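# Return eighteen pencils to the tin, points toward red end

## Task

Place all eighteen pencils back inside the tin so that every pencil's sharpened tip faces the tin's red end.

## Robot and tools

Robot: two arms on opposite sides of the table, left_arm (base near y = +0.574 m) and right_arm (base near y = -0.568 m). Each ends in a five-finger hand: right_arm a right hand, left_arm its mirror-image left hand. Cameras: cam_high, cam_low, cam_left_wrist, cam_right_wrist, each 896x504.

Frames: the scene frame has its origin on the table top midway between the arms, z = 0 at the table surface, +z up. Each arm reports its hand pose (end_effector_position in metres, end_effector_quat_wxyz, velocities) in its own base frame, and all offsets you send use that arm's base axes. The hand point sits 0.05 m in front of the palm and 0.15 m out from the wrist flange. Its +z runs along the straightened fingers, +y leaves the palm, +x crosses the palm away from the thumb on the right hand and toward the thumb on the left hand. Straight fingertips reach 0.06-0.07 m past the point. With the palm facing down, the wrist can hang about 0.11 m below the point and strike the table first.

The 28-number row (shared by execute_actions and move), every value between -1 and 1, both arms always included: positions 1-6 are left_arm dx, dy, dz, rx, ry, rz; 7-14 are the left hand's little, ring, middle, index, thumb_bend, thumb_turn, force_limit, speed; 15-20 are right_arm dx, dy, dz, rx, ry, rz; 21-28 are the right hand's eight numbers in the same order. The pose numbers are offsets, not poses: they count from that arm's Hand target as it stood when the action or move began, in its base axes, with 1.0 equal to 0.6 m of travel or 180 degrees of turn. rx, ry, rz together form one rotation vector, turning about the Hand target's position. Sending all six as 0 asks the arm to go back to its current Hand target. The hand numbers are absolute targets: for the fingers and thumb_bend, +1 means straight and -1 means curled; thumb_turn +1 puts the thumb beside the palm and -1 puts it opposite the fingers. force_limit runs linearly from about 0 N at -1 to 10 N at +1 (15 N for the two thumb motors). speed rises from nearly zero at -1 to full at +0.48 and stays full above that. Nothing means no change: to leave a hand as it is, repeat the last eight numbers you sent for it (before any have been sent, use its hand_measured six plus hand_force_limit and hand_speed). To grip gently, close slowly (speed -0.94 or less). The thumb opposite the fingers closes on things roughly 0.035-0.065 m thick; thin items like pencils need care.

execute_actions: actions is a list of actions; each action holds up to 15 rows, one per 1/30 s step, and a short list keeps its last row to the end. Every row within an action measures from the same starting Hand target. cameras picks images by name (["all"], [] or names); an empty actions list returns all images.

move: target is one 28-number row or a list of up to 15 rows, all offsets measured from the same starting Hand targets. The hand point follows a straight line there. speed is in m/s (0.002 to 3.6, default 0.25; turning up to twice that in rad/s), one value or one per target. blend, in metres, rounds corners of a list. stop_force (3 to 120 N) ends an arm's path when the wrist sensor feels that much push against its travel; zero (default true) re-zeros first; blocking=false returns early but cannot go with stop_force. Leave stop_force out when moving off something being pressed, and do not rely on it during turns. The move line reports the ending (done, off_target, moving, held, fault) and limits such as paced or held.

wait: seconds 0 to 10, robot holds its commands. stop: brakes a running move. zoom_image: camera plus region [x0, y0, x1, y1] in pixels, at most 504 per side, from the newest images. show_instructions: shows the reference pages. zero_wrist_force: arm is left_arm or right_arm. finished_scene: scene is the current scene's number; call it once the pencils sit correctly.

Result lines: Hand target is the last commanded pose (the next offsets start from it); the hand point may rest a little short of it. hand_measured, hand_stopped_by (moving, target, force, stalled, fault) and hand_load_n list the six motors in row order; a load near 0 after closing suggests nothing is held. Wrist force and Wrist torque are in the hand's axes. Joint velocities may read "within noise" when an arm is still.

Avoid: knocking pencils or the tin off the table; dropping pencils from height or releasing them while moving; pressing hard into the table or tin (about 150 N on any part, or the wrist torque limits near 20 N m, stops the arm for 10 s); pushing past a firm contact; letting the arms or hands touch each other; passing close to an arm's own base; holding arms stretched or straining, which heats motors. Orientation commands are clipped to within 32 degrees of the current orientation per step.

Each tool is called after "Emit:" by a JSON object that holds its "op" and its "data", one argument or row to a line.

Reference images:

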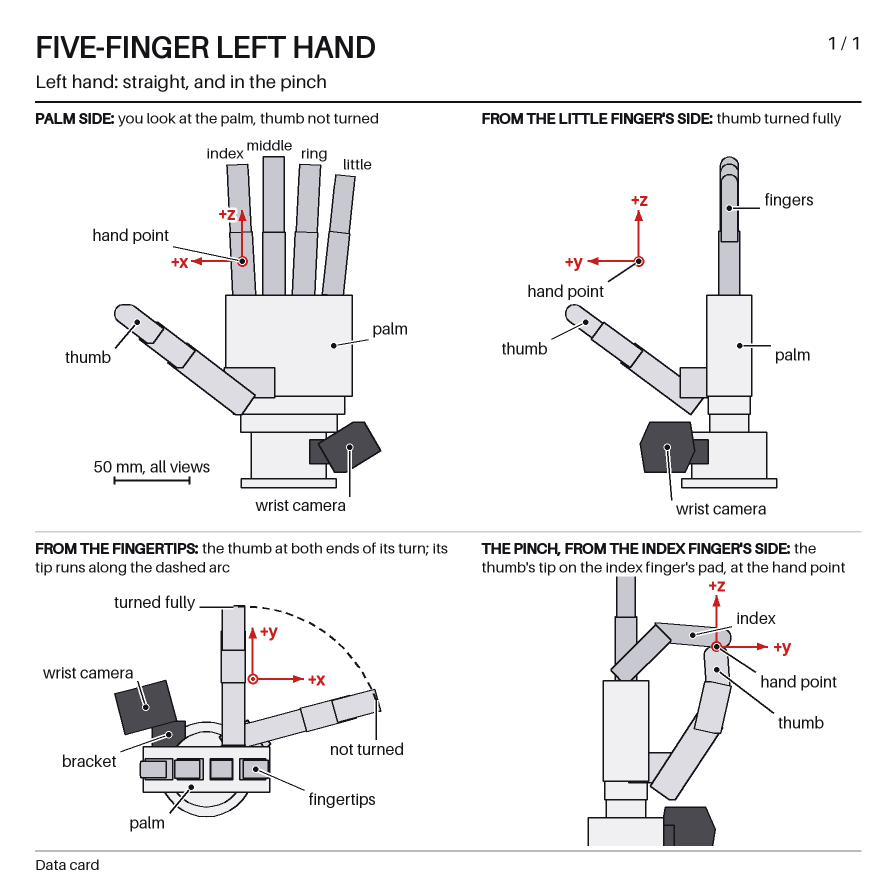

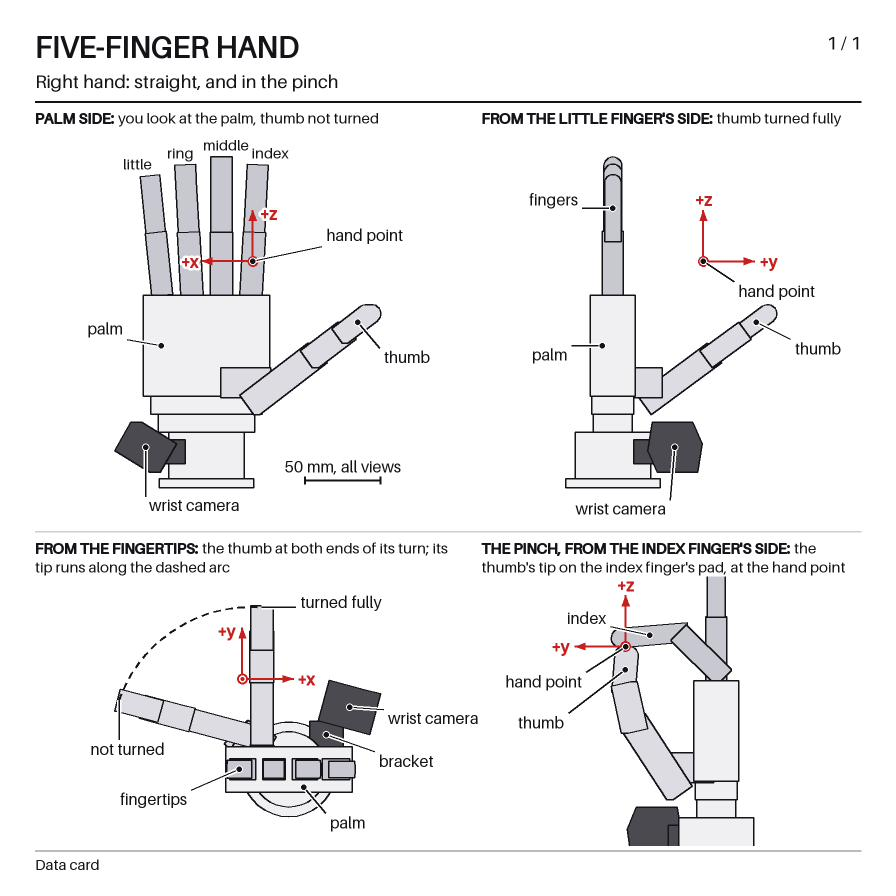

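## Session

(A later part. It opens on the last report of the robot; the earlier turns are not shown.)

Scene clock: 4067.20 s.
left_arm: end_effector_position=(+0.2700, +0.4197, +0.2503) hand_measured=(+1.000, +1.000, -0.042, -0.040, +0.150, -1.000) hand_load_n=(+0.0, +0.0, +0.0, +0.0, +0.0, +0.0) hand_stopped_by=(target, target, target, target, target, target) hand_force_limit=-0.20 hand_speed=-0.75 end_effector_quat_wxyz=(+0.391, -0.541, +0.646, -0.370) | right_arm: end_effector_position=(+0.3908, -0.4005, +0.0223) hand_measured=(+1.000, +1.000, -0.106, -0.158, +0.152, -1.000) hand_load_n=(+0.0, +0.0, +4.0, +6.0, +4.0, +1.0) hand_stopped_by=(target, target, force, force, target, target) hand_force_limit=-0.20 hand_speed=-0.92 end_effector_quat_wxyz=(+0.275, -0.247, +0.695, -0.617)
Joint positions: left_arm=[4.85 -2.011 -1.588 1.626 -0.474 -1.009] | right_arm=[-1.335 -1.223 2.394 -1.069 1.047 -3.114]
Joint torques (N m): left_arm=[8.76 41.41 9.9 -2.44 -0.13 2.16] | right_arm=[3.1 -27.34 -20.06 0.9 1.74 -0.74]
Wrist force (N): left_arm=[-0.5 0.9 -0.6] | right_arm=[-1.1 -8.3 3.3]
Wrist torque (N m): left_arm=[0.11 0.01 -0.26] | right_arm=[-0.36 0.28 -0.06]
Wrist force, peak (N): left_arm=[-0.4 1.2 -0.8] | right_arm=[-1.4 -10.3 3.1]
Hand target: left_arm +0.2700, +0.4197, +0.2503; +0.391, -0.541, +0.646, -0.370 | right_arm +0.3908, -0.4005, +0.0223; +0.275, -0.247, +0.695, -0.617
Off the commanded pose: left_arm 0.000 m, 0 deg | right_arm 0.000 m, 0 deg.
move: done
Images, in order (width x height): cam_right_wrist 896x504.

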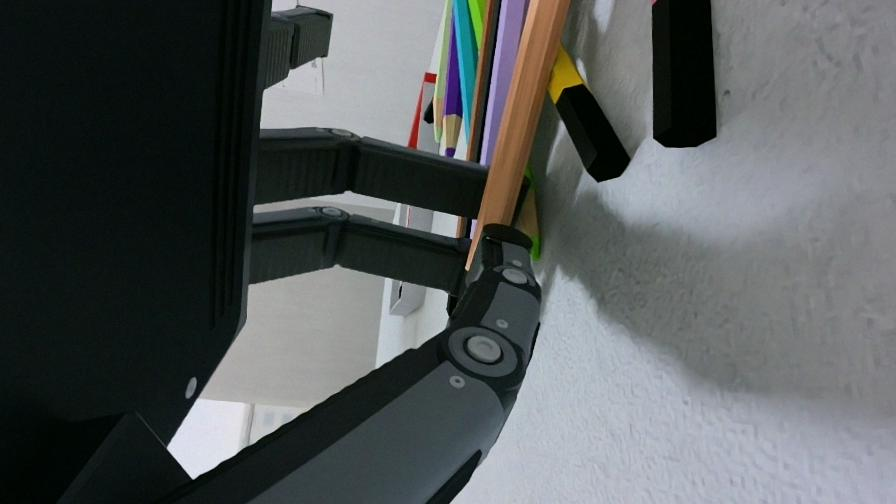

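Emit:
{"op": "move", "data": {
  "target": [
    [0,0,0,0,0,0,1,1,-0.04,-0.04,0.15,-1,-0.2,-0.75,0,0,0.03,0,0,0,1,1,-0.65,-0.65,0.15,-1,-0.2,-0.92],
    [0,0,0,0,0,0,1,1,-0.04,-0.04,0.15,-1,-0.2,-0.75,0,0,0.2,0,0,0,1,1,-0.65,-0.65,0.15,-1,-0.2,-0.92]
  ],
  "speed": [0.04,0.12],
  "blend": [0.005,0],
  "cameras": ["cam_right_wrist","cam_high"]
}}

Emit:
{"op": "zoom_image", "data": {
  "camera": "cam_high",
  "region": [290, 260, 430, 420]
}}

Scene clock: 4075.80 s.
left_arm: end_effector_position=(+0.2700, +0.4197, +0.2503) hand_measured=(+1.000, +1.000, -0.042, -0.040, +0.150, -1.000) hand_load_n=(+0.0, +0.0, +0.0, +0.0, +0.0, +0.0) hand_stopped_by=(target, target, target, target, target, target) hand_force_limit=-0.20 hand_speed=-0.75 end_effector_quat_wxyz=(+0.391, -0.541, +0.646, -0.370) | right_arm: end_effector_position=(+0.3908, -0.4006, +0.1423) hand_measured=(+1.000, +1.000, -0.106, -0.158, +0.152, -1.000) hand_load_n=(+0.0, +0.0, +1.5, +6.0, +4.0, +1.5) hand_stopped_by=(target, target, force, force, target, target) hand_force_limit=-0.20 hand_speed=-0.92 end_effector_quat_wxyz=(+0.275, -0.247, +0.695, -0.617)
Joint positions: left_arm=[4.85 -2.011 -1.588 1.626 -0.474 -1.009] | right_arm=[-1.335 -1.548 2.295 -0.646 1.047 -3.114]
Joint torques (N m): left_arm=[9.06 41.29 10.6 -2.21 -0.17 2.2] | right_arm=[-9.37 -23.66 -4.57 0.59 -2.49 0.55]
Wrist force (N): left_arm=[-0.3 1.0 -0.8] | right_arm=[-1.4 -1.8 2.9]
Wrist torque (N m): left_arm=[0.14 -0.03 -0.25] | right_arm=[-0.21 0.26 0.07]
Wrist force, peak (N): left_arm=[-0.6 0.9 -1.1] | right_arm=[-1.3 -10.7 3.3]
Hand target: left_arm +0.2700, +0.4197, +0.2503; +0.391, -0.541, +0.646, -0.370 | right_arm +0.3908, -0.4005, +0.1423; +0.275, -0.247, +0.695, -0.617
Off the commanded pose: left_arm 0.000 m, 0 deg | right_arm 0.000 m, 0 deg.
move: done
Images, in order (width x height): cam_high 896x504, cam_right_wrist 896x504.

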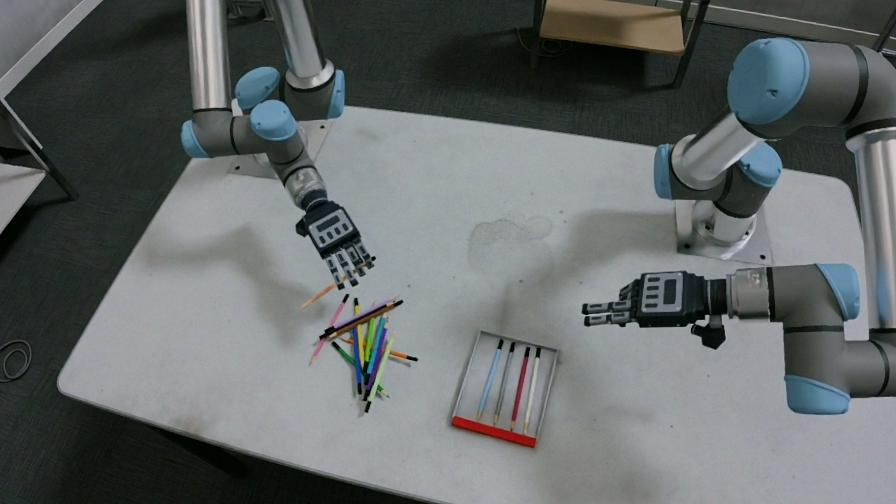

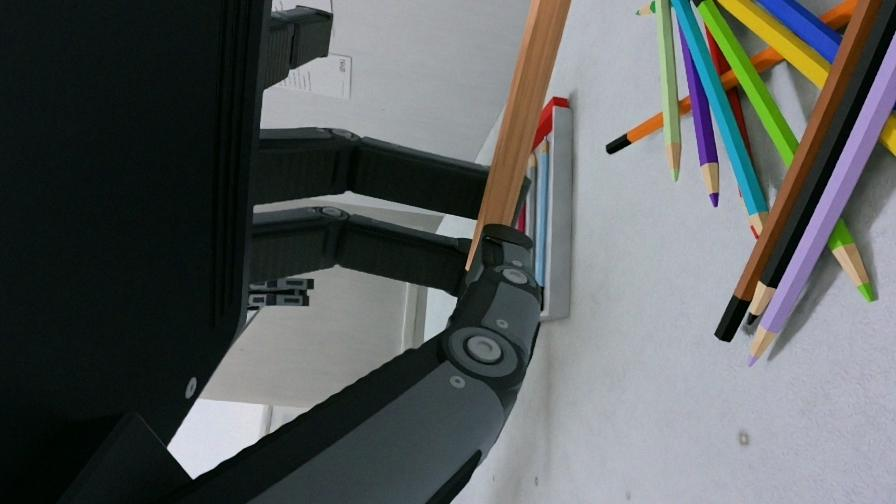

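Scaled by 3.150 from the camera's 896x504 image, which has a finer 1280x720 frame.

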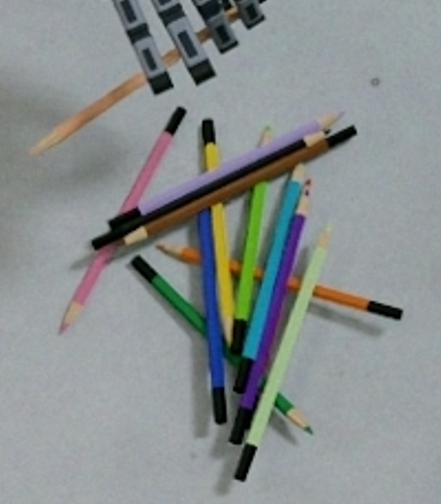

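Emit:
{"op": "move", "data": {
  "target": [
    [0,0,0,0,0,0,1,1,-0.04,-0.04,0.15,-1,-0.2,-0.75,0.4097,-0.124,-0.07,0.001,0.062,0.2441,1,1,-0.65,-0.65,0.15,-1,-0.2,-0.92]
  ],
  "speed": 0.2,
  "cameras": ["cam_right_wrist","cam_high"]
}}

Emit:
{"op": "zoom_image", "data": {
  "camera": "cam_high",
  "region": [440, 320, 580, 460]
}}

Scene clock: 4107.27 s.
left_arm: end_effector_position=(+0.2700, +0.4197, +0.2503) hand_measured=(+1.000, +1.000, -0.042, -0.040, +0.150, -1.000) hand_load_n=(-0.5, -0.5, +0.0, +0.0, +0.0, +0.0) hand_stopped_by=(target, target, target, target, target, target) hand_force_limit=-0.20 hand_speed=-0.75 end_effector_quat_wxyz=(+0.391, -0.541, +0.646, -0.370) | right_arm: end_effector_position=(+0.6366, -0.4748, +0.1003) hand_measured=(+1.000, +1.000, -0.106, -0.158, +0.152, -1.000) hand_load_n=(-0.5, +0.0, +2.0, +6.5, +4.0, +1.5) hand_stopped_by=(target, target, force, force, target, target) hand_force_limit=-0.20 hand_speed=-0.92 end_effector_quat_wxyz=(-0.419, +0.545, -0.576, +0.442)
Joint positions: left_arm=[4.85 -2.011 -1.588 1.626 -0.474 -1.009] | right_arm=[-1.088 -0.759 1.133 0.109 0.591 -3.551]
Joint torques (N m): left_arm=[8.53 41.81 10.68 -1.95 -0.19 2.19] | right_arm=[-10.09 -38.54 -33.29 1.37 0.93 -0.9]
Wrist force (N): left_arm=[-0.4 0.8 -0.9] | right_arm=[-0.7 -1.9 2.5]
Wrist torque (N m): left_arm=[0.12 -0.02 -0.25] | right_arm=[-0.24 0.27 0.19]
Wrist force, peak (N): left_arm=[-0.8 1.1 -0.8] | right_arm=[-0.5 -2.3 3.9]
Hand target: left_arm +0.2700, +0.4197, +0.2503; +0.391, -0.541, +0.646, -0.370 | right_arm +0.6366, -0.4749, +0.1003; -0.419, +0.545, -0.576, +0.442
Off the commanded pose: left_arm 0.000 m, 0 deg | right_arm 0.000 m, 0 deg.
move: done
Images, in order (width x height): cam_high 896x504, cam_right_wrist 896x504.

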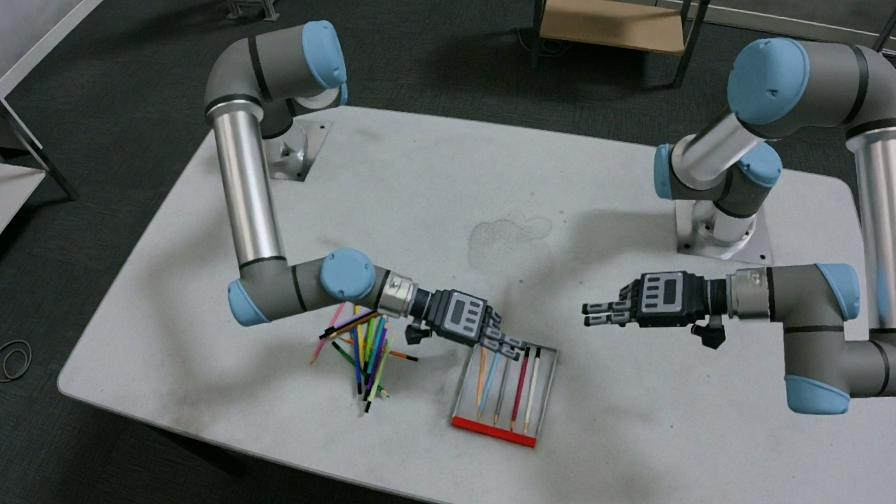

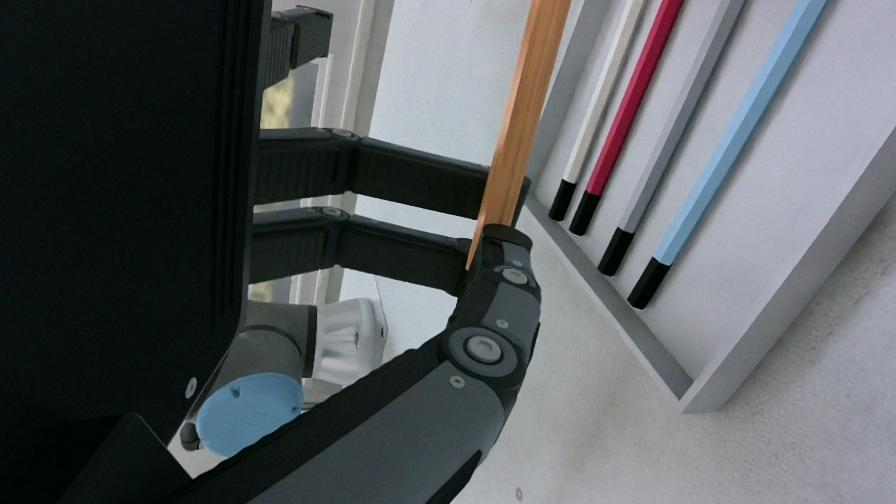

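Scaled by 3.600 from the camera's 896x504 image, which has a finer 1280x720 frame.

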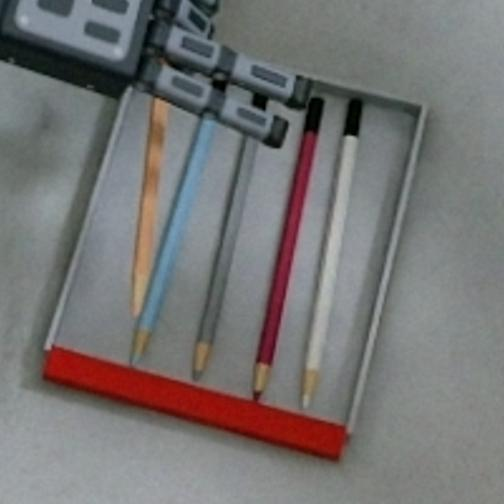

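Emit:
{"op": "move", "data": {
  "target": [
    [0,0,0,0,0,0,1,1,-0.04,-0.04,0.15,-1,-0.2,-0.75,0.0103,0.0127,-0.1,0,0,0,1,1,-0.65,-0.65,0.15,-1,-0.2,-0.92]
  ],
  "speed": 0.1
}}

Emit:
{"op": "move", "data": {
  "target": [
    [0,0,0,0,0,0,1,1,-0.04,-0.04,0.15,-1,-0.2,-0.75,0,0,-0.03,0,0,0,1,1,-0.65,-0.65,0.15,-1,-0.2,-0.92]
  ],
  "speed": 0.015,
  "stop_force": 4,
  "cameras": ["cam_right_wrist","cam_high"]
}}

Emit:
{"op": "zoom_image", "data": {
  "camera": "cam_high",
  "region": [440, 320, 580, 460]
}}

Scene clock: 4143.50 s.
left_arm: end_effector_position=(+0.2700, +0.4197, +0.2503) hand_measured=(+1.000, +1.000, -0.042, -0.040, +0.150, -1.000) hand_load_n=(+0.0, +0.0, +0.0, +0.0, +0.0, +0.0) hand_stopped_by=(target, target, target, target, target, target) hand_force_limit=-0.20 hand_speed=-0.75 end_effector_quat_wxyz=(+0.391, -0.541, +0.646, -0.370) | right_arm: end_effector_position=(+0.6428, -0.4672, +0.0402) hand_measured=(+1.000, +1.000, -0.106, -0.158, +0.152, -1.000) hand_load_n=(+0.0, +0.0, +1.5, +6.0, +4.0, +1.5) hand_stopped_by=(target, target, force, force, target, target) hand_force_limit=-0.20 hand_speed=-0.92 end_effector_quat_wxyz=(-0.419, +0.545, -0.576, +0.441)
Joint positions: left_arm=[4.85 -2.011 -1.588 1.626 -0.474 -1.009] | right_arm=[-1.074 -0.701 1.192 -0.017 0.604 -3.539]
Joint torques (N m): left_arm=[8.82 41.73 10.51 -1.71 -0.17 2.21] | right_arm=[-9.24 -50.65 -31.68 -0.43 -2.7 -1.03]
Wrist force (N): left_arm=[-0.5 0.9 -0.9] | right_arm=[-1.1 -1.4 2.7]
Wrist torque (N m): left_arm=[0.12 0.00 -0.26] | right_arm=[-0.12 0.27 0.06]
Wrist force, peak (N): left_arm=[-0.6 1.2 -0.8] | right_arm=[-0.3 -3.8 2.3]
Hand target: left_arm +0.2700, +0.4197, +0.2503; +0.391, -0.541, +0.646, -0.370 | right_arm +0.6428, -0.4673, +0.0403; -0.419, +0.545, -0.576, +0.442
Off the commanded pose: left_arm 0.000 m, 0 deg | right_arm 0.000 m, 0 deg.
move: done

Scene clock: 4145.83 s.
left_arm: end_effector_position=(+0.2700, +0.4197, +0.2503) hand_measured=(+1.000, +1.000, -0.042, -0.040, +0.150, -1.000) hand_load_n=(+0.0, +0.0, +0.0, +0.0, +0.0, +0.0) hand_stopped_by=(target, target, target, target, target, target) hand_force_limit=-0.20 hand_speed=-0.75 end_effector_quat_wxyz=(+0.391, -0.541, +0.646, -0.370) | right_arm: end_effector_position=(+0.6428, -0.4673, +0.0240) hand_measured=(+1.000, +1.000, -0.106, -0.158, +0.150, -1.000) hand_load_n=(+0.0, +0.0, +2.0, +6.5, +3.5, +1.5) hand_stopped_by=(target, target, force, force, target, target) hand_force_limit=-0.20 hand_speed=-0.92 end_effector_quat_wxyz=(-0.419, +0.545, -0.576, +0.442)
Joint positions: left_arm=[4.85 -2.011 -1.588 1.626 -0.474 -1.009] | right_arm=[-1.074 -0.681 1.2 -0.045 0.604 -3.539]
Joint torques (N m): left_arm=[8.89 40.99 10.27 -1.51 -0.14 2.24] | right_arm=[-9.84 -55.67 -31.5 -1.11 2.08 -0.48]
Wrist force (N): left_arm=[-0.3 0.9 -0.7] | right_arm=[-1.7 -1.9 2.8]
Wrist torque (N m): left_arm=[0.12 -0.03 -0.24] | right_arm=[-0.11 0.31 0.05]
Wrist force, peak (N): left_arm=[-0.4 1.2 -0.9] | right_arm=[-2.5 -9.1 1.3]
Hand target: left_arm +0.2700, +0.4197, +0.2503; +0.391, -0.541, +0.646, -0.370 | right_arm +0.6428, -0.4673, +0.0240; -0.419, +0.545, -0.576, +0.442 (not the last commanded pose)
Off the commanded pose: left_arm 0.000 m, 0 deg | right_arm 0.002 m, 0 deg.
move: contact (right_arm)
Images, in order (width x height): cam_high 896x504, cam_right_wrist 896x504.

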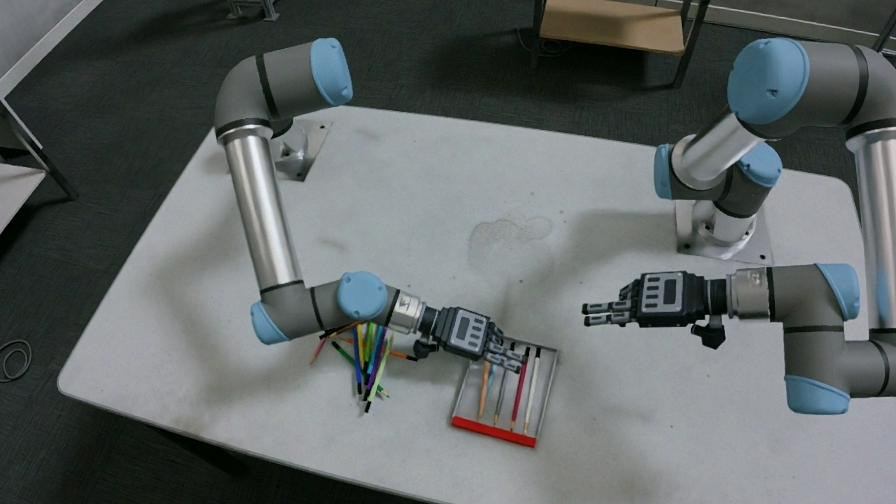

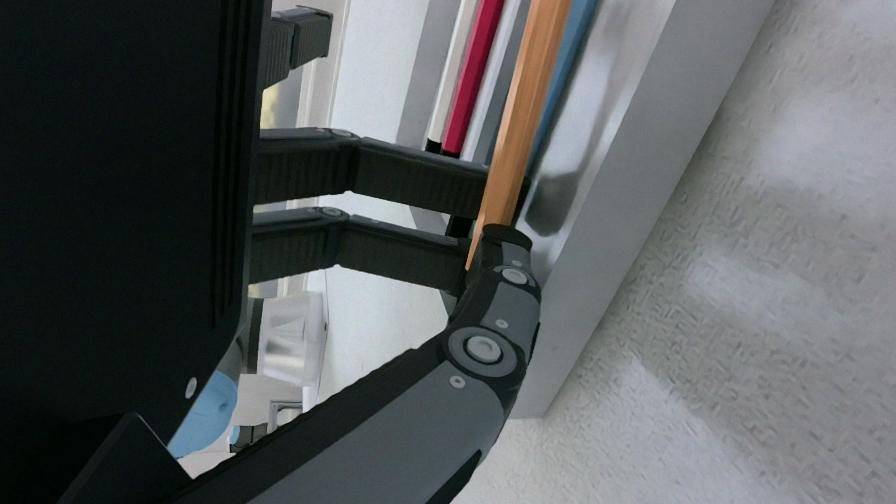

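Scaled by 3.600 from the camera's 896x504 image, which has a finer 1280x720 frame.

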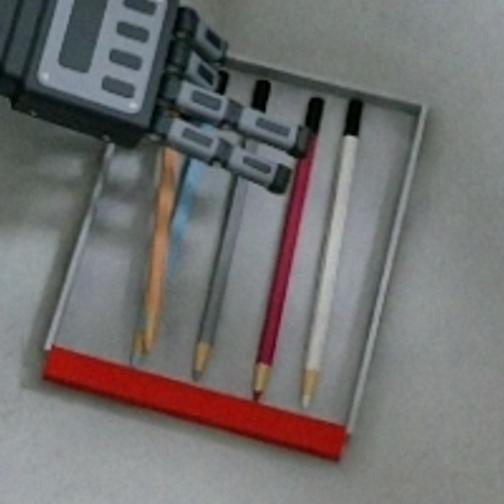

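Emit:
{"op": "move", "data": {
  "target": [
    [0,0,0,0,0,0,1,1,-0.04,-0.04,0.15,-1,-0.2,-0.75,0,0,0.01,0,0,-0.0278,1,1,-0.65,-0.65,0.15,-1,-0.2,-0.92]
  ],
  "speed": 0.1
}}

Emit:
{"op": "move", "data": {
  "target": [
    [0,0,0,0,0,0,1,1,-0.04,-0.04,0.15,-1,-0.2,-0.75,0,0,-0.015,0,0,0,1,1,-0.65,-0.65,0.15,-1,-0.2,-0.92]
  ],
  "speed": 0.015,
  "stop_force": 4,
  "cameras": ["cam_high"]
}}

Emit:
{"op": "zoom_image", "data": {
  "camera": "cam_high",
  "region": [440, 320, 580, 460]
}}

Scene clock: 4156.13 s.
left_arm: end_effector_position=(+0.2700, +0.4197, +0.2503) hand_measured=(+1.000, +1.000, -0.042, -0.040, +0.150, -1.000) hand_load_n=(+0.0, +0.0, +0.0, +0.0, +0.5, +0.0) hand_stopped_by=(target, target, target, target, target, target) hand_force_limit=-0.20 hand_speed=-0.75 end_effector_quat_wxyz=(+0.391, -0.541, +0.646, -0.370) | right_arm: end_effector_position=(+0.6428, -0.4672, +0.0300) hand_measured=(+1.000, +1.000, -0.106, -0.158, +0.152, -1.000) hand_load_n=(-0.5, +0.0, +1.5, +6.0, +4.0, +1.0) hand_stopped_by=(target, target, force, force, target, target) hand_force_limit=-0.20 hand_speed=-0.92 end_effector_quat_wxyz=(+0.399, -0.520, +0.599, -0.459)
Joint positions: left_arm=[4.85 -2.011 -1.588 1.626 -0.474 -1.009] | right_arm=[-1.059 -0.737 1.284 -0.131 0.696 -3.467]
Joint torques (N m): left_arm=[9.04 41.47 10.62 -1.39 -0.06 2.28] | right_arm=[-9.61 -41.94 -29.38 0.25 -2.27 0.32]
Wrist force (N): left_arm=[-0.4 0.9 -0.5] | right_arm=[-0.7 -2.0 2.6]
Wrist torque (N m): left_arm=[0.12 -0.01 -0.26] | right_arm=[-0.20 0.23 0.12]
Wrist force, peak (N): left_arm=[-0.6 1.1 -0.8] | right_arm=[-1.8 -2.9 3.1]
Hand target: left_arm +0.2700, +0.4197, +0.2503; +0.391, -0.541, +0.646, -0.370 | right_arm +0.6428, -0.4673, +0.0300; +0.399, -0.520, +0.600, -0.459
Off the commanded pose: left_arm 0.000 m, 0 deg | right_arm 0.000 m, 0 deg.
move: done

Scene clock: 4157.73 s.
left_arm: end_effector_position=(+0.2700, +0.4197, +0.2503) hand_measured=(+1.000, +1.000, -0.042, -0.040, +0.150, -1.000) hand_load_n=(+0.0, +0.0, +0.0, +0.0, +0.0, +0.0) hand_stopped_by=(target, target, target, target, target, target) hand_force_limit=-0.20 hand_speed=-0.75 end_effector_quat_wxyz=(+0.391, -0.541, +0.646, -0.370) | right_arm: end_effector_position=(+0.6428, -0.4673, +0.0243) hand_measured=(+1.000, +1.000, -0.106, -0.158, +0.150, -1.000) hand_load_n=(+0.0, +0.0, +2.0, +7.0, +2.5, +1.5) hand_stopped_by=(target, target, force, force, target, target) hand_force_limit=-0.20 hand_speed=-0.92 end_effector_quat_wxyz=(+0.399, -0.520, +0.599, -0.459)
Joint positions: left_arm=[4.85 -2.011 -1.588 1.626 -0.474 -1.009] | right_arm=[-1.059 -0.73 1.287 -0.141 0.696 -3.467]
Joint torques (N m): left_arm=[8.53 41.21 10.45 -1.28 -0.07 2.27] | right_arm=[-8.66 -53.99 -31.56 -1.05 1.48 0.44]
Wrist force (N): left_arm=[-0.6 0.9 -0.6] | right_arm=[-1.5 -4.9 2.8]
Wrist torque (N m): left_arm=[0.12 0.03 -0.27] | right_arm=[-0.30 0.28 0.08]
Wrist force, peak (N): left_arm=[-0.6 1.3 -0.6] | right_arm=[-1.5 -11.1 0.6]
Hand target: left_arm +0.2700, +0.4197, +0.2503; +0.391, -0.541, +0.646, -0.370 | right_arm +0.6428, -0.4673, +0.0243; +0.399, -0.520, +0.599, -0.459 (not the last commanded pose)
Off the commanded pose: left_arm 0.000 m, 0 deg | right_arm 0.003 m, 0 deg.
move: contact (right_arm)
Images, in order (width x height): cam_high 896x504.

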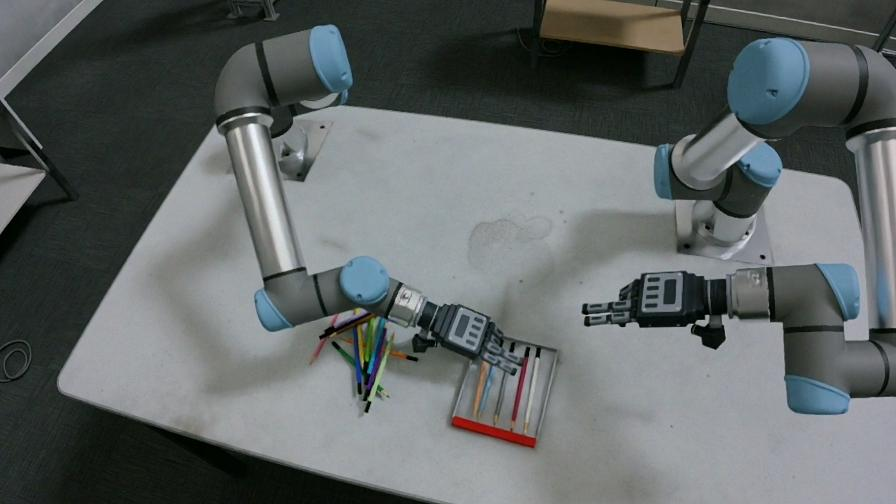

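Scaled by 3.600 from the camera's 896x504 image, which has a finer 1280x720 frame.

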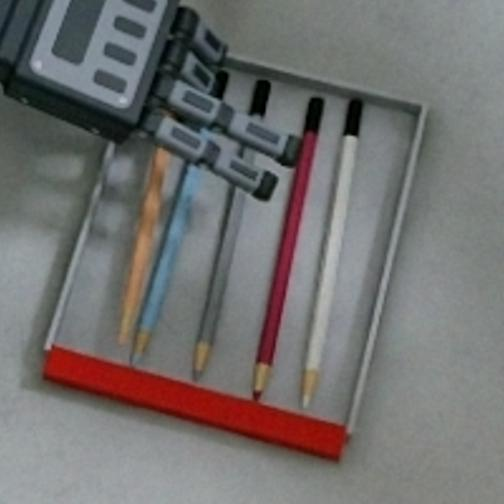

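Emit:
{"op": "move", "data": {
  "target": [
    [0,0,0,0,0,0,1,1,-0.04,-0.04,0.15,-1,-0.2,-0.75,0,0,0,0,0,0,1,1,-0.06,-0.08,0.15,-1,-0.2,-0.85]
  ],
  "cameras": ["cam_right_wrist"]
}}

Emit:
{"op": "move", "data": {
  "target": [
    [0,0,0,0,0,0,1,1,-0.04,-0.04,0.15,-1,-0.2,-0.75,0,0,0.03,0,0,0,1,1,-0.05,-0.05,0.15,-1,-0.2,-0.7],
    [0,0,0,0,0,0,1,1,-0.04,-0.04,0.15,-1,-0.2,-0.75,0,0,0.2,0,0,0,1,1,-0.05,-0.05,0.15,-1,-0.2,-0.7]
  ],
  "speed": [0.05,0.15],
  "blend": [0.01,0],
  "cameras": ["cam_right_wrist","cam_high"]
}}

Emit:
{"op": "zoom_image", "data": {
  "camera": "cam_high",
  "region": [440, 320, 580, 460]
}}

Scene clock: 4165.33 s.
left_arm: end_effector_position=(+0.2700, +0.4197, +0.2503) hand_measured=(+1.000, +1.000, -0.042, -0.040, +0.150, -1.000) hand_load_n=(+0.0, +0.0, +0.0, +0.0, +0.0, +0.0) hand_stopped_by=(target, target, target, target, target, target) hand_force_limit=-0.20 hand_speed=-0.75 end_effector_quat_wxyz=(+0.391, -0.541, +0.646, -0.370) | right_arm: end_effector_position=(+0.6428, -0.4673, +0.0243) hand_measured=(+1.000, +1.000, -0.060, -0.080, +0.150, -1.000) hand_load_n=(-0.5, +0.0, +0.0, +0.0, +0.0, +0.0) hand_stopped_by=(target, target, target, target, target, target) hand_force_limit=-0.20 hand_speed=-0.85 end_effector_quat_wxyz=(+0.399, -0.520, +0.599, -0.459)
Joint positions: left_arm=[4.85 -2.011 -1.588 1.626 -0.474 -1.009] | right_arm=[-1.059 -0.73 1.287 -0.141 0.696 -3.467]
Joint torques (N m): left_arm=[8.25 41.27 10.83 -1.35 -0.17 2.25] | right_arm=[-5.53 -53.87 -30.58 -1.14 1.04 -1.01]
Wrist force (N): left_arm=[-0.6 1.0 -0.6] | right_arm=[-0.6 -1.8 2.6]
Wrist torque (N m): left_arm=[0.12 0.03 -0.27] | right_arm=[-0.20 0.23 0.13]
Wrist force, peak (N): left_arm=[-0.3 1.1 -0.9] | right_arm=[-1.4 -5.1 3.1]
Hand target: left_arm +0.2700, +0.4197, +0.2503; +0.391, -0.541, +0.646, -0.370 | right_arm +0.6428, -0.4673, +0.0243; +0.399, -0.520, +0.599, -0.459
Off the commanded pose: left_arm 0.000 m, 0 deg | right_arm 0.000 m, 0 deg.
move: done
Images, in order (width x height): cam_right_wrist 896x504.

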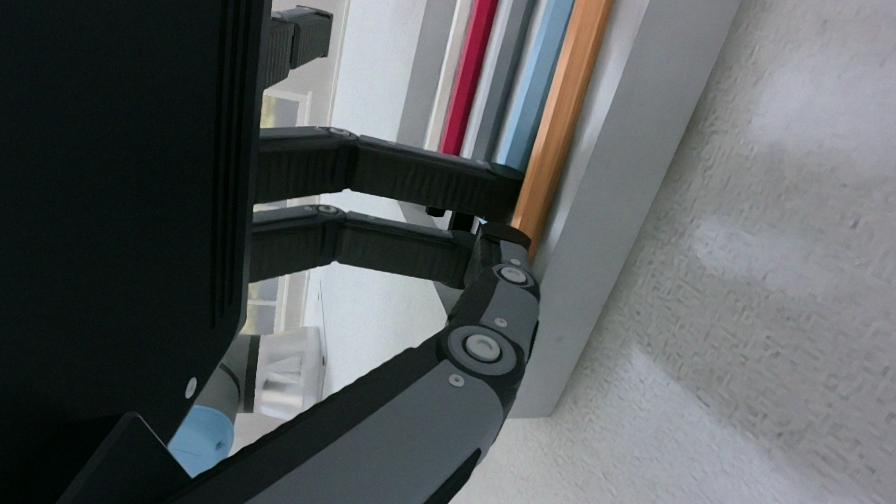

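Scene clock: 4166.83 s.
left_arm: end_effector_position=(+0.2700, +0.4197, +0.2503) hand_measured=(+1.000, +1.000, -0.042, -0.040, +0.150, -1.000) hand_load_n=(+0.0, +0.0, +0.0, +0.0, +0.0, +0.0) hand_stopped_by=(target, target, target, target, target, target) hand_force_limit=-0.20 hand_speed=-0.75 end_effector_quat_wxyz=(+0.391, -0.541, +0.646, -0.370) | right_arm: end_effector_position=(+0.6428, -0.4674, +0.1443) hand_measured=(+1.000, +1.000, -0.050, -0.050, +0.150, -1.000) hand_load_n=(+0.0, +0.0, +0.0, +0.5, +0.0, +0.0) hand_stopped_by=(target, target, target, target, target, target) hand_force_limit=-0.20 hand_speed=-0.70 end_effector_quat_wxyz=(+0.399, -0.520, +0.599, -0.460)
Joint positions: left_arm=[4.85 -2.011 -1.588 1.626 -0.474 -1.009] | right_arm=[-1.059 -0.858 1.183 0.09 0.696 -3.467]
Joint torques (N m): left_arm=[8.45 41.32 10.84 -1.3 -0.06 2.25] | right_arm=[-0.09 -47.22 -8.68 1.37 -2.49 0.26]
Wrist force (N): left_arm=[-0.5 0.9 -0.7] | right_arm=[-0.9 -2.5 2.5]
Wrist torque (N m): left_arm=[0.11 0.01 -0.26] | right_arm=[-0.31 0.23 0.05]
Wrist force, peak (N): left_arm=[-0.6 1.2 -0.7] | right_arm=[-0.8 -4.3 2.2]
Hand target: left_arm +0.2700, +0.4197, +0.2503; +0.391, -0.541, +0.646, -0.370 | right_arm +0.6428, -0.4673, +0.1443; +0.399, -0.520, +0.599, -0.459
Off the commanded pose: left_arm 0.000 m, 0 deg | right_arm 0.000 m, 0 deg.
move: done; blend cut to 0.009 m at target 1
Images, in order (width x height): cam_high 896x504, cam_right_wrist 896x504.

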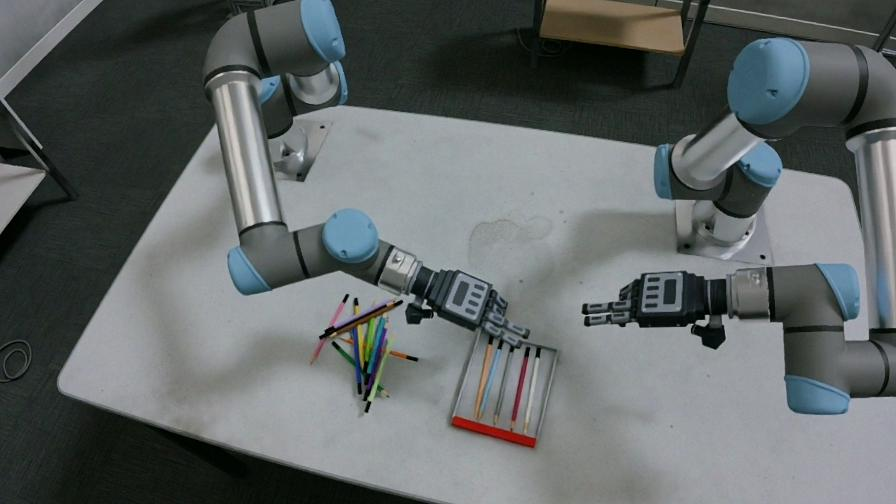

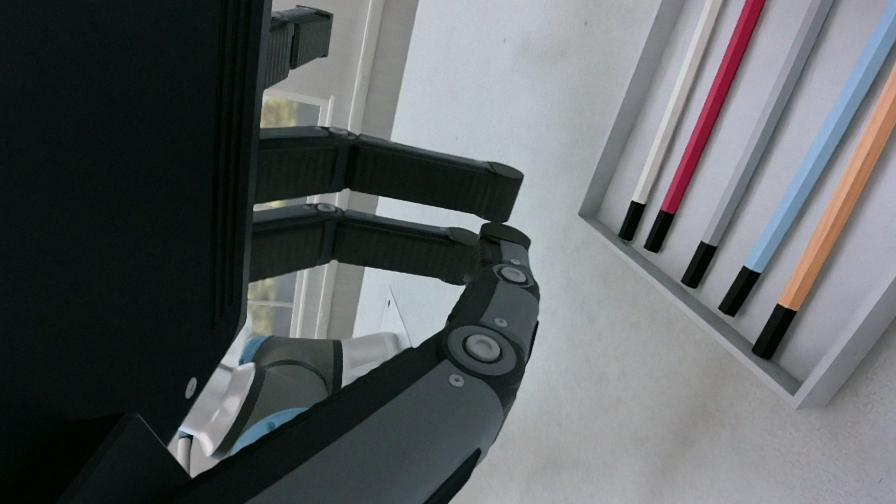

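Scaled by 3.600 from the camera's 896x504 image, which has a finer 1280x720 frame.

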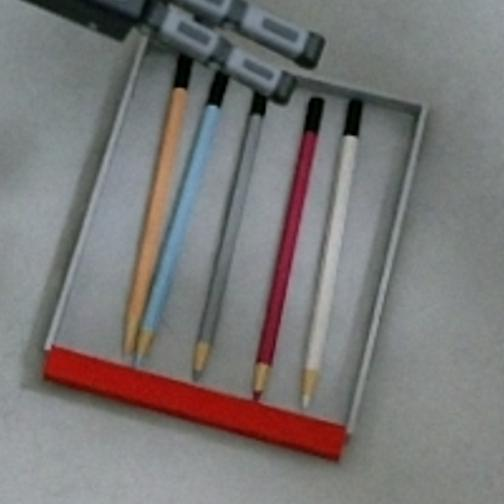

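Emit:
{"op": "move", "data": {
  "target": [
    [0,0,0,0,0,0,1,1,-0.04,-0.04,0.15,-1,-0.2,-0.75,-0.3505,0.1033,-0.14,-0.0128,-0.0255,-0.2053,1,1,-0.05,-0.05,0.15,-1,-0.2,-0.7]
  ],
  "speed": 0.2,
  "cameras": ["cam_right_wrist"]
}}

Scene clock: 4184.33 s.
left_arm: end_effector_position=(+0.2700, +0.4197, +0.2503) hand_measured=(+1.000, +1.000, -0.042, -0.040, +0.150, -1.000) hand_load_n=(-0.5, -0.5, +0.0, +0.0, +0.0, +0.0) hand_stopped_by=(target, target, target, target, target, target) hand_force_limit=-0.20 hand_speed=-0.75 end_effector_quat_wxyz=(+0.391, -0.541, +0.646, -0.370) | right_arm: end_effector_position=(+0.4325, -0.4054, +0.0604) hand_measured=(+1.000, +1.000, -0.050, -0.050, +0.150, -1.000) hand_load_n=(+0.0, +0.0, +0.0, +0.0, +0.0, +0.0) hand_stopped_by=(target, target, target, target, target, target) hand_force_limit=-0.20 hand_speed=-0.70 end_effector_quat_wxyz=(+0.246, -0.292, +0.708, -0.594)
Joint positions: left_arm=[4.85 -2.011 -1.588 1.626 -0.474 -1.009] | right_arm=[-1.201 -1.305 2.224 -0.729 1.163 -3.217]
Joint torques (N m): left_arm=[8.79 41.38 10.38 -1.28 -0.14 2.23] | right_arm=[8.39 -20.66 -4.06 -2.2 1.52 -0.12]
Wrist force (N): left_arm=[-0.4 1.1 -0.7] | right_arm=[-1.2 -1.7 2.8]
Wrist torque (N m): left_arm=[0.13 -0.01 -0.25] | right_arm=[-0.20 0.29 0.03]
Wrist force, peak (N): left_arm=[-0.5 1.3 -0.7] | right_arm=[-0.7 -3.6 3.6]
Hand target: left_arm +0.2700, +0.4197, +0.2503; +0.391, -0.541, +0.646, -0.370 | right_arm +0.4325, -0.4053, +0.0603; +0.246, -0.292, +0.708, -0.594
Off the commanded pose: left_arm 0.000 m, 0 deg | right_arm 0.000 m, 0 deg.
move: done
Images, in order (width x height): cam_right_wrist 896x504.

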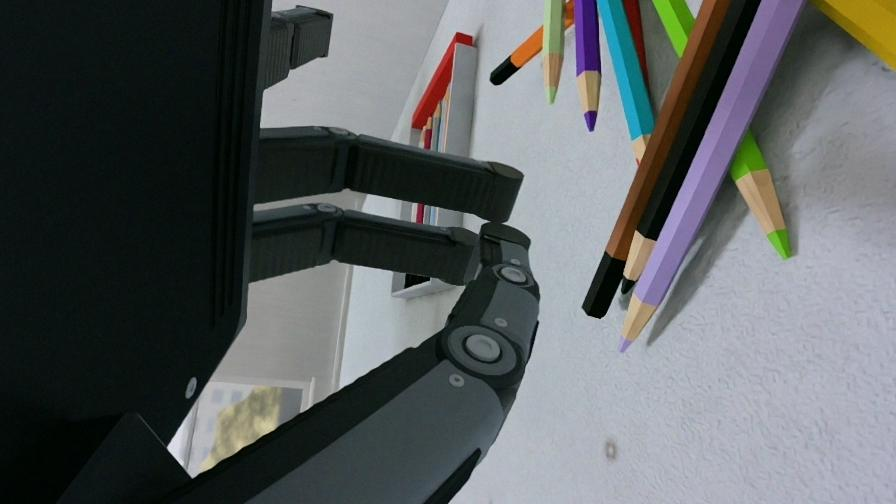

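Emit:
{"op": "move", "data": {
  "target": [
    [0,0,0,0,0,0,1,1,-0.04,-0.04,0.15,-1,-0.2,-0.75,0,0,-0.05,-0.0098,0.0098,0.0167,1,1,-0.05,-0.05,0.15,-1,-0.2,-0.7]
  ],
  "speed": 0.06
}}

Emit:
{"op": "move", "data": {
  "target": [
    [0,0,0,0,0,0,1,1,-0.04,-0.04,0.15,-1,-0.2,-0.75,0,0,-0.0225,0,0,0,1,1,-0.05,-0.05,0.15,-1,-0.2,-0.7]
  ],
  "speed": 0.012,
  "stop_force": 4,
  "cameras": ["cam_right_wrist"]
}}

Emit:
{"op": "zoom_image", "data": {
  "camera": "cam_right_wrist",
  "region": [400, 100, 640, 300]
}}

Scene clock: 4210.47 s.
left_arm: end_effector_position=(+0.2700, +0.4197, +0.2503) hand_measured=(+1.000, +1.000, -0.042, -0.040, +0.150, -1.000) hand_load_n=(+0.0, +0.0, +0.0, +0.0, +0.0, +0.0) hand_stopped_by=(target, target, target, target, target, target) hand_force_limit=-0.20 hand_speed=-0.75 end_effector_quat_wxyz=(+0.391, -0.541, +0.646, -0.370) | right_arm: end_effector_position=(+0.4324, -0.4053, +0.0303) hand_measured=(+1.000, +1.000, -0.050, -0.050, +0.150, -1.000) hand_load_n=(+0.0, +0.0, +0.0, +0.0, +0.0, +0.0) hand_stopped_by=(target, target, target, target, target, target) hand_force_limit=-0.20 hand_speed=-0.70 end_effector_quat_wxyz=(+0.246, -0.324, +0.695, -0.594)
Joint positions: left_arm=[4.85 -2.011 -1.588 1.626 -0.474 -1.009] | right_arm=[-1.22 -1.23 2.235 -0.808 1.1 -3.275]
Joint torques (N m): left_arm=[8.69 41.21 10.94 -1.35 -0.05 2.18] | right_arm=[7.62 -32.48 -13.08 1.01 2.26 0.75]
Wrist force (N): left_arm=[-0.5 0.8 -0.7] | right_arm=[-1.1 -2.1 2.3]
Wrist torque (N m): left_arm=[0.09 0.02 -0.26] | right_arm=[-0.21 0.33 0.14]
Wrist force, peak (N): left_arm=[-0.5 1.2 -0.9] | right_arm=[-1.3 -2.6 2.5]
Hand target: left_arm +0.2700, +0.4197, +0.2503; +0.391, -0.541, +0.646, -0.370 | right_arm +0.4325, -0.4053, +0.0303; +0.246, -0.324, +0.694, -0.594
Off the commanded pose: left_arm 0.000 m, 0 deg | right_arm 0.000 m, 0 deg.
move: done

Scene clock: 4212.60 s.
left_arm: end_effector_position=(+0.2700, +0.4197, +0.2503) hand_measured=(+1.000, +1.000, -0.042, -0.040, +0.150, -1.000) hand_load_n=(+0.0, +0.0, +0.0, +0.0, +0.0, +0.0) hand_stopped_by=(target, target, target, target, target, target) hand_force_limit=-0.20 hand_speed=-0.75 end_effector_quat_wxyz=(+0.391, -0.541, +0.646, -0.370) | right_arm: end_effector_position=(+0.4325, -0.4053, +0.0198) hand_measured=(+1.000, +1.000, -0.050, -0.050, +0.148, -1.000) hand_load_n=(+0.0, +0.0, +0.0, +0.0, -3.0, +0.0) hand_stopped_by=(target, target, target, target, target, target) hand_force_limit=-0.20 hand_speed=-0.70 end_effector_quat_wxyz=(+0.246, -0.324, +0.694, -0.594)
Joint positions: left_arm=[4.85 -2.011 -1.588 1.626 -0.474 -1.009] | right_arm=[-1.22 -1.203 2.24 -0.84 1.1 -3.275]
Joint torques (N m): left_arm=[8.31 41.58 10.6 -1.29 -0.14 2.31] | right_arm=[5.45 -31.9 -24.39 -1.1 1.83 -0.78]
Wrist force (N): left_arm=[-0.3 0.9 -0.7] | right_arm=[-1.5 -5.5 1.9]
Wrist torque (N m): left_arm=[0.11 -0.03 -0.25] | right_arm=[-0.35 0.34 0.03]
Wrist force, peak (N): left_arm=[-0.5 1.1 -0.9] | right_arm=[-1.6 -10.7 0.1]
Hand target: left_arm +0.2700, +0.4197, +0.2503; +0.391, -0.541, +0.646, -0.370 | right_arm +0.4325, -0.4053, +0.0198; +0.246, -0.324, +0.694, -0.594 (not the last commanded pose)
Off the commanded pose: left_arm 0.000 m, 0 deg | right_arm 0.003 m, 0 deg.
move: contact (right_arm)
Images, in order (width x height): cam_right_wrist 896x504.

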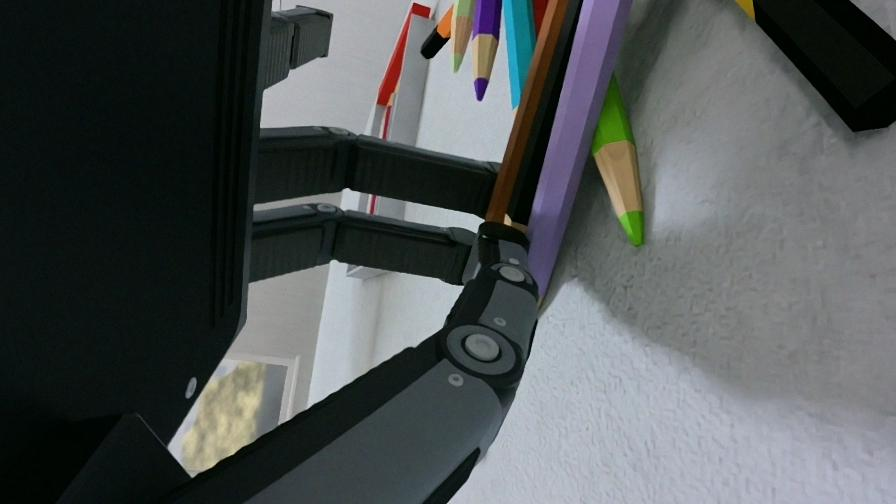

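Scaled by 2.100 from the camera's 896x504 image, which has a finer 1280x720 frame.

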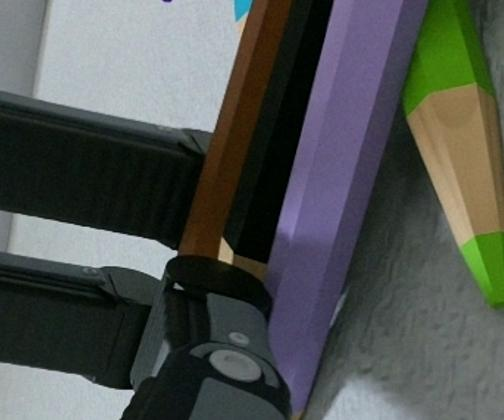

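Emit:
{"op": "move", "data": {
  "target": [
    [0,0,0,0,0,0,1,1,-0.04,-0.04,0.15,-1,-0.2,-0.75,0,0,-0.0015,0,0,0,1,1,-0.6,-0.6,0.15,-1,-0.75,-0.92]
  ]
}}

Emit:
{"op": "move", "data": {
  "target": [
    [0,0,0,0,0,0,1,1,-0.04,-0.04,0.15,-1,-0.2,-0.75,0,0,0.0,0,0,0,1,1,-0.65,-0.65,0.15,-1,-0.2,-0.92]
  ],
  "cameras": ["cam_right_wrist"]
}}

Scene clock: 4218.10 s.
left_arm: end_effector_position=(+0.2700, +0.4197, +0.2503) hand_measured=(+1.000, +1.000, -0.042, -0.040, +0.150, -1.000) hand_load_n=(+0.0, -0.5, +0.0, +0.0, +0.0, +0.0) hand_stopped_by=(target, target, target, target, target, target) hand_force_limit=-0.20 hand_speed=-0.75 end_effector_quat_wxyz=(+0.391, -0.541, +0.646, -0.370) | right_arm: end_effector_position=(+0.4325, -0.4054, +0.0189) hand_measured=(+1.000, +1.000, -0.086, -0.132, +0.148, -1.000) hand_load_n=(+0.0, +0.0, +2.5, +1.0, -6.5, -1.5) hand_stopped_by=(target, target, force, force, target, target) hand_force_limit=-0.75 hand_speed=-0.92 end_effector_quat_wxyz=(+0.246, -0.324, +0.694, -0.594)
Joint positions: left_arm=[4.85 -2.011 -1.588 1.626 -0.474 -1.009] | right_arm=[-1.22 -1.201 2.24 -0.843 1.1 -3.275]
Joint torques (N m): left_arm=[8.57 41.79 10.91 -1.29 -0.19 2.21] | right_arm=[-0.79 -13.77 3.48 -0.51 0.89 -0.77]
Wrist force (N): left_arm=[-0.5 0.9 -0.9] | right_arm=[-2.5 -14.2 0.2]
Wrist torque (N m): left_arm=[0.13 0.00 -0.26] | right_arm=[-0.67 0.37 -0.14]
Wrist force, peak (N): left_arm=[-0.5 1.1 -1.0] | right_arm=[-2.5 -14.2 0.2]
Hand target: left_arm +0.2700, +0.4197, +0.2503; +0.391, -0.541, +0.646, -0.370 | right_arm +0.4325, -0.4053, +0.0189; +0.246, -0.324, +0.694, -0.594
Off the commanded pose: left_arm 0.000 m, 0 deg | right_arm 0.000 m, 0 deg.
move: done

Scene clock: 4218.60 s.
left_arm: end_effector_position=(+0.2700, +0.4197, +0.2503) hand_measured=(+1.000, +1.000, -0.042, -0.040, +0.150, -1.000) hand_load_n=(+0.0, +0.0, +0.0, +0.0, +0.5, +0.0) hand_stopped_by=(target, target, target, target, target, target) hand_force_limit=-0.20 hand_speed=-0.75 end_effector_quat_wxyz=(+0.391, -0.541, +0.646, -0.370) | right_arm: end_effector_position=(+0.4325, -0.4053, +0.0189) hand_measured=(+1.000, +1.000, -0.100, -0.182, +0.148, -1.000) hand_load_n=(+0.0, +0.0, +1.5, +5.0, -3.0, -2.5) hand_stopped_by=(target, target, force, force, target, target) hand_force_limit=-0.20 hand_speed=-0.92 end_effector_quat_wxyz=(+0.246, -0.324, +0.694, -0.594)
Joint positions: left_arm=[4.85 -2.011 -1.588 1.626 -0.474 -1.009] | right_arm=[-1.22 -1.201 2.24 -0.843 1.1 -3.275]
Joint torques (N m): left_arm=[8.73 41.3 10.86 -1.26 -0.16 2.21] | right_arm=[-0.75 -14.65 3.05 1.13 0.74 -0.74]
Wrist force (N): left_arm=[-0.4 0.8 -0.8] | right_arm=[-1.6 -9.2 2.4]
Wrist torque (N m): left_arm=[0.11 -0.01 -0.25] | right_arm=[-0.48 0.33 -0.07]
Wrist force, peak (N): left_arm=[-0.5 1.0 -0.7] | right_arm=[-2.4 -13.3 0.9]
Hand target: left_arm +0.2700, +0.4197, +0.2503; +0.391, -0.541, +0.646, -0.370 | right_arm +0.4325, -0.4053, +0.0189; +0.246, -0.324, +0.694, -0.594
Off the commanded pose: left_arm 0.000 m, 0 deg | right_arm 0.000 m, 0 deg.
move: done
Images, in order (width x height): cam_right_wrist 896x504.

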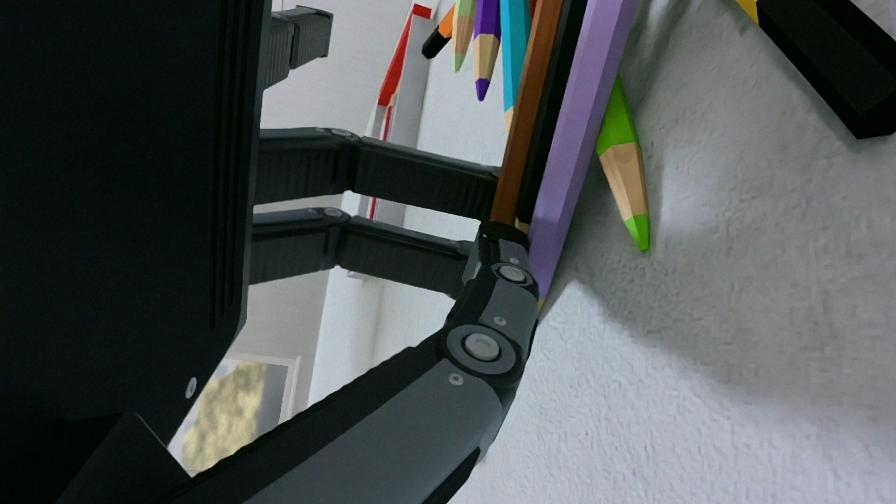

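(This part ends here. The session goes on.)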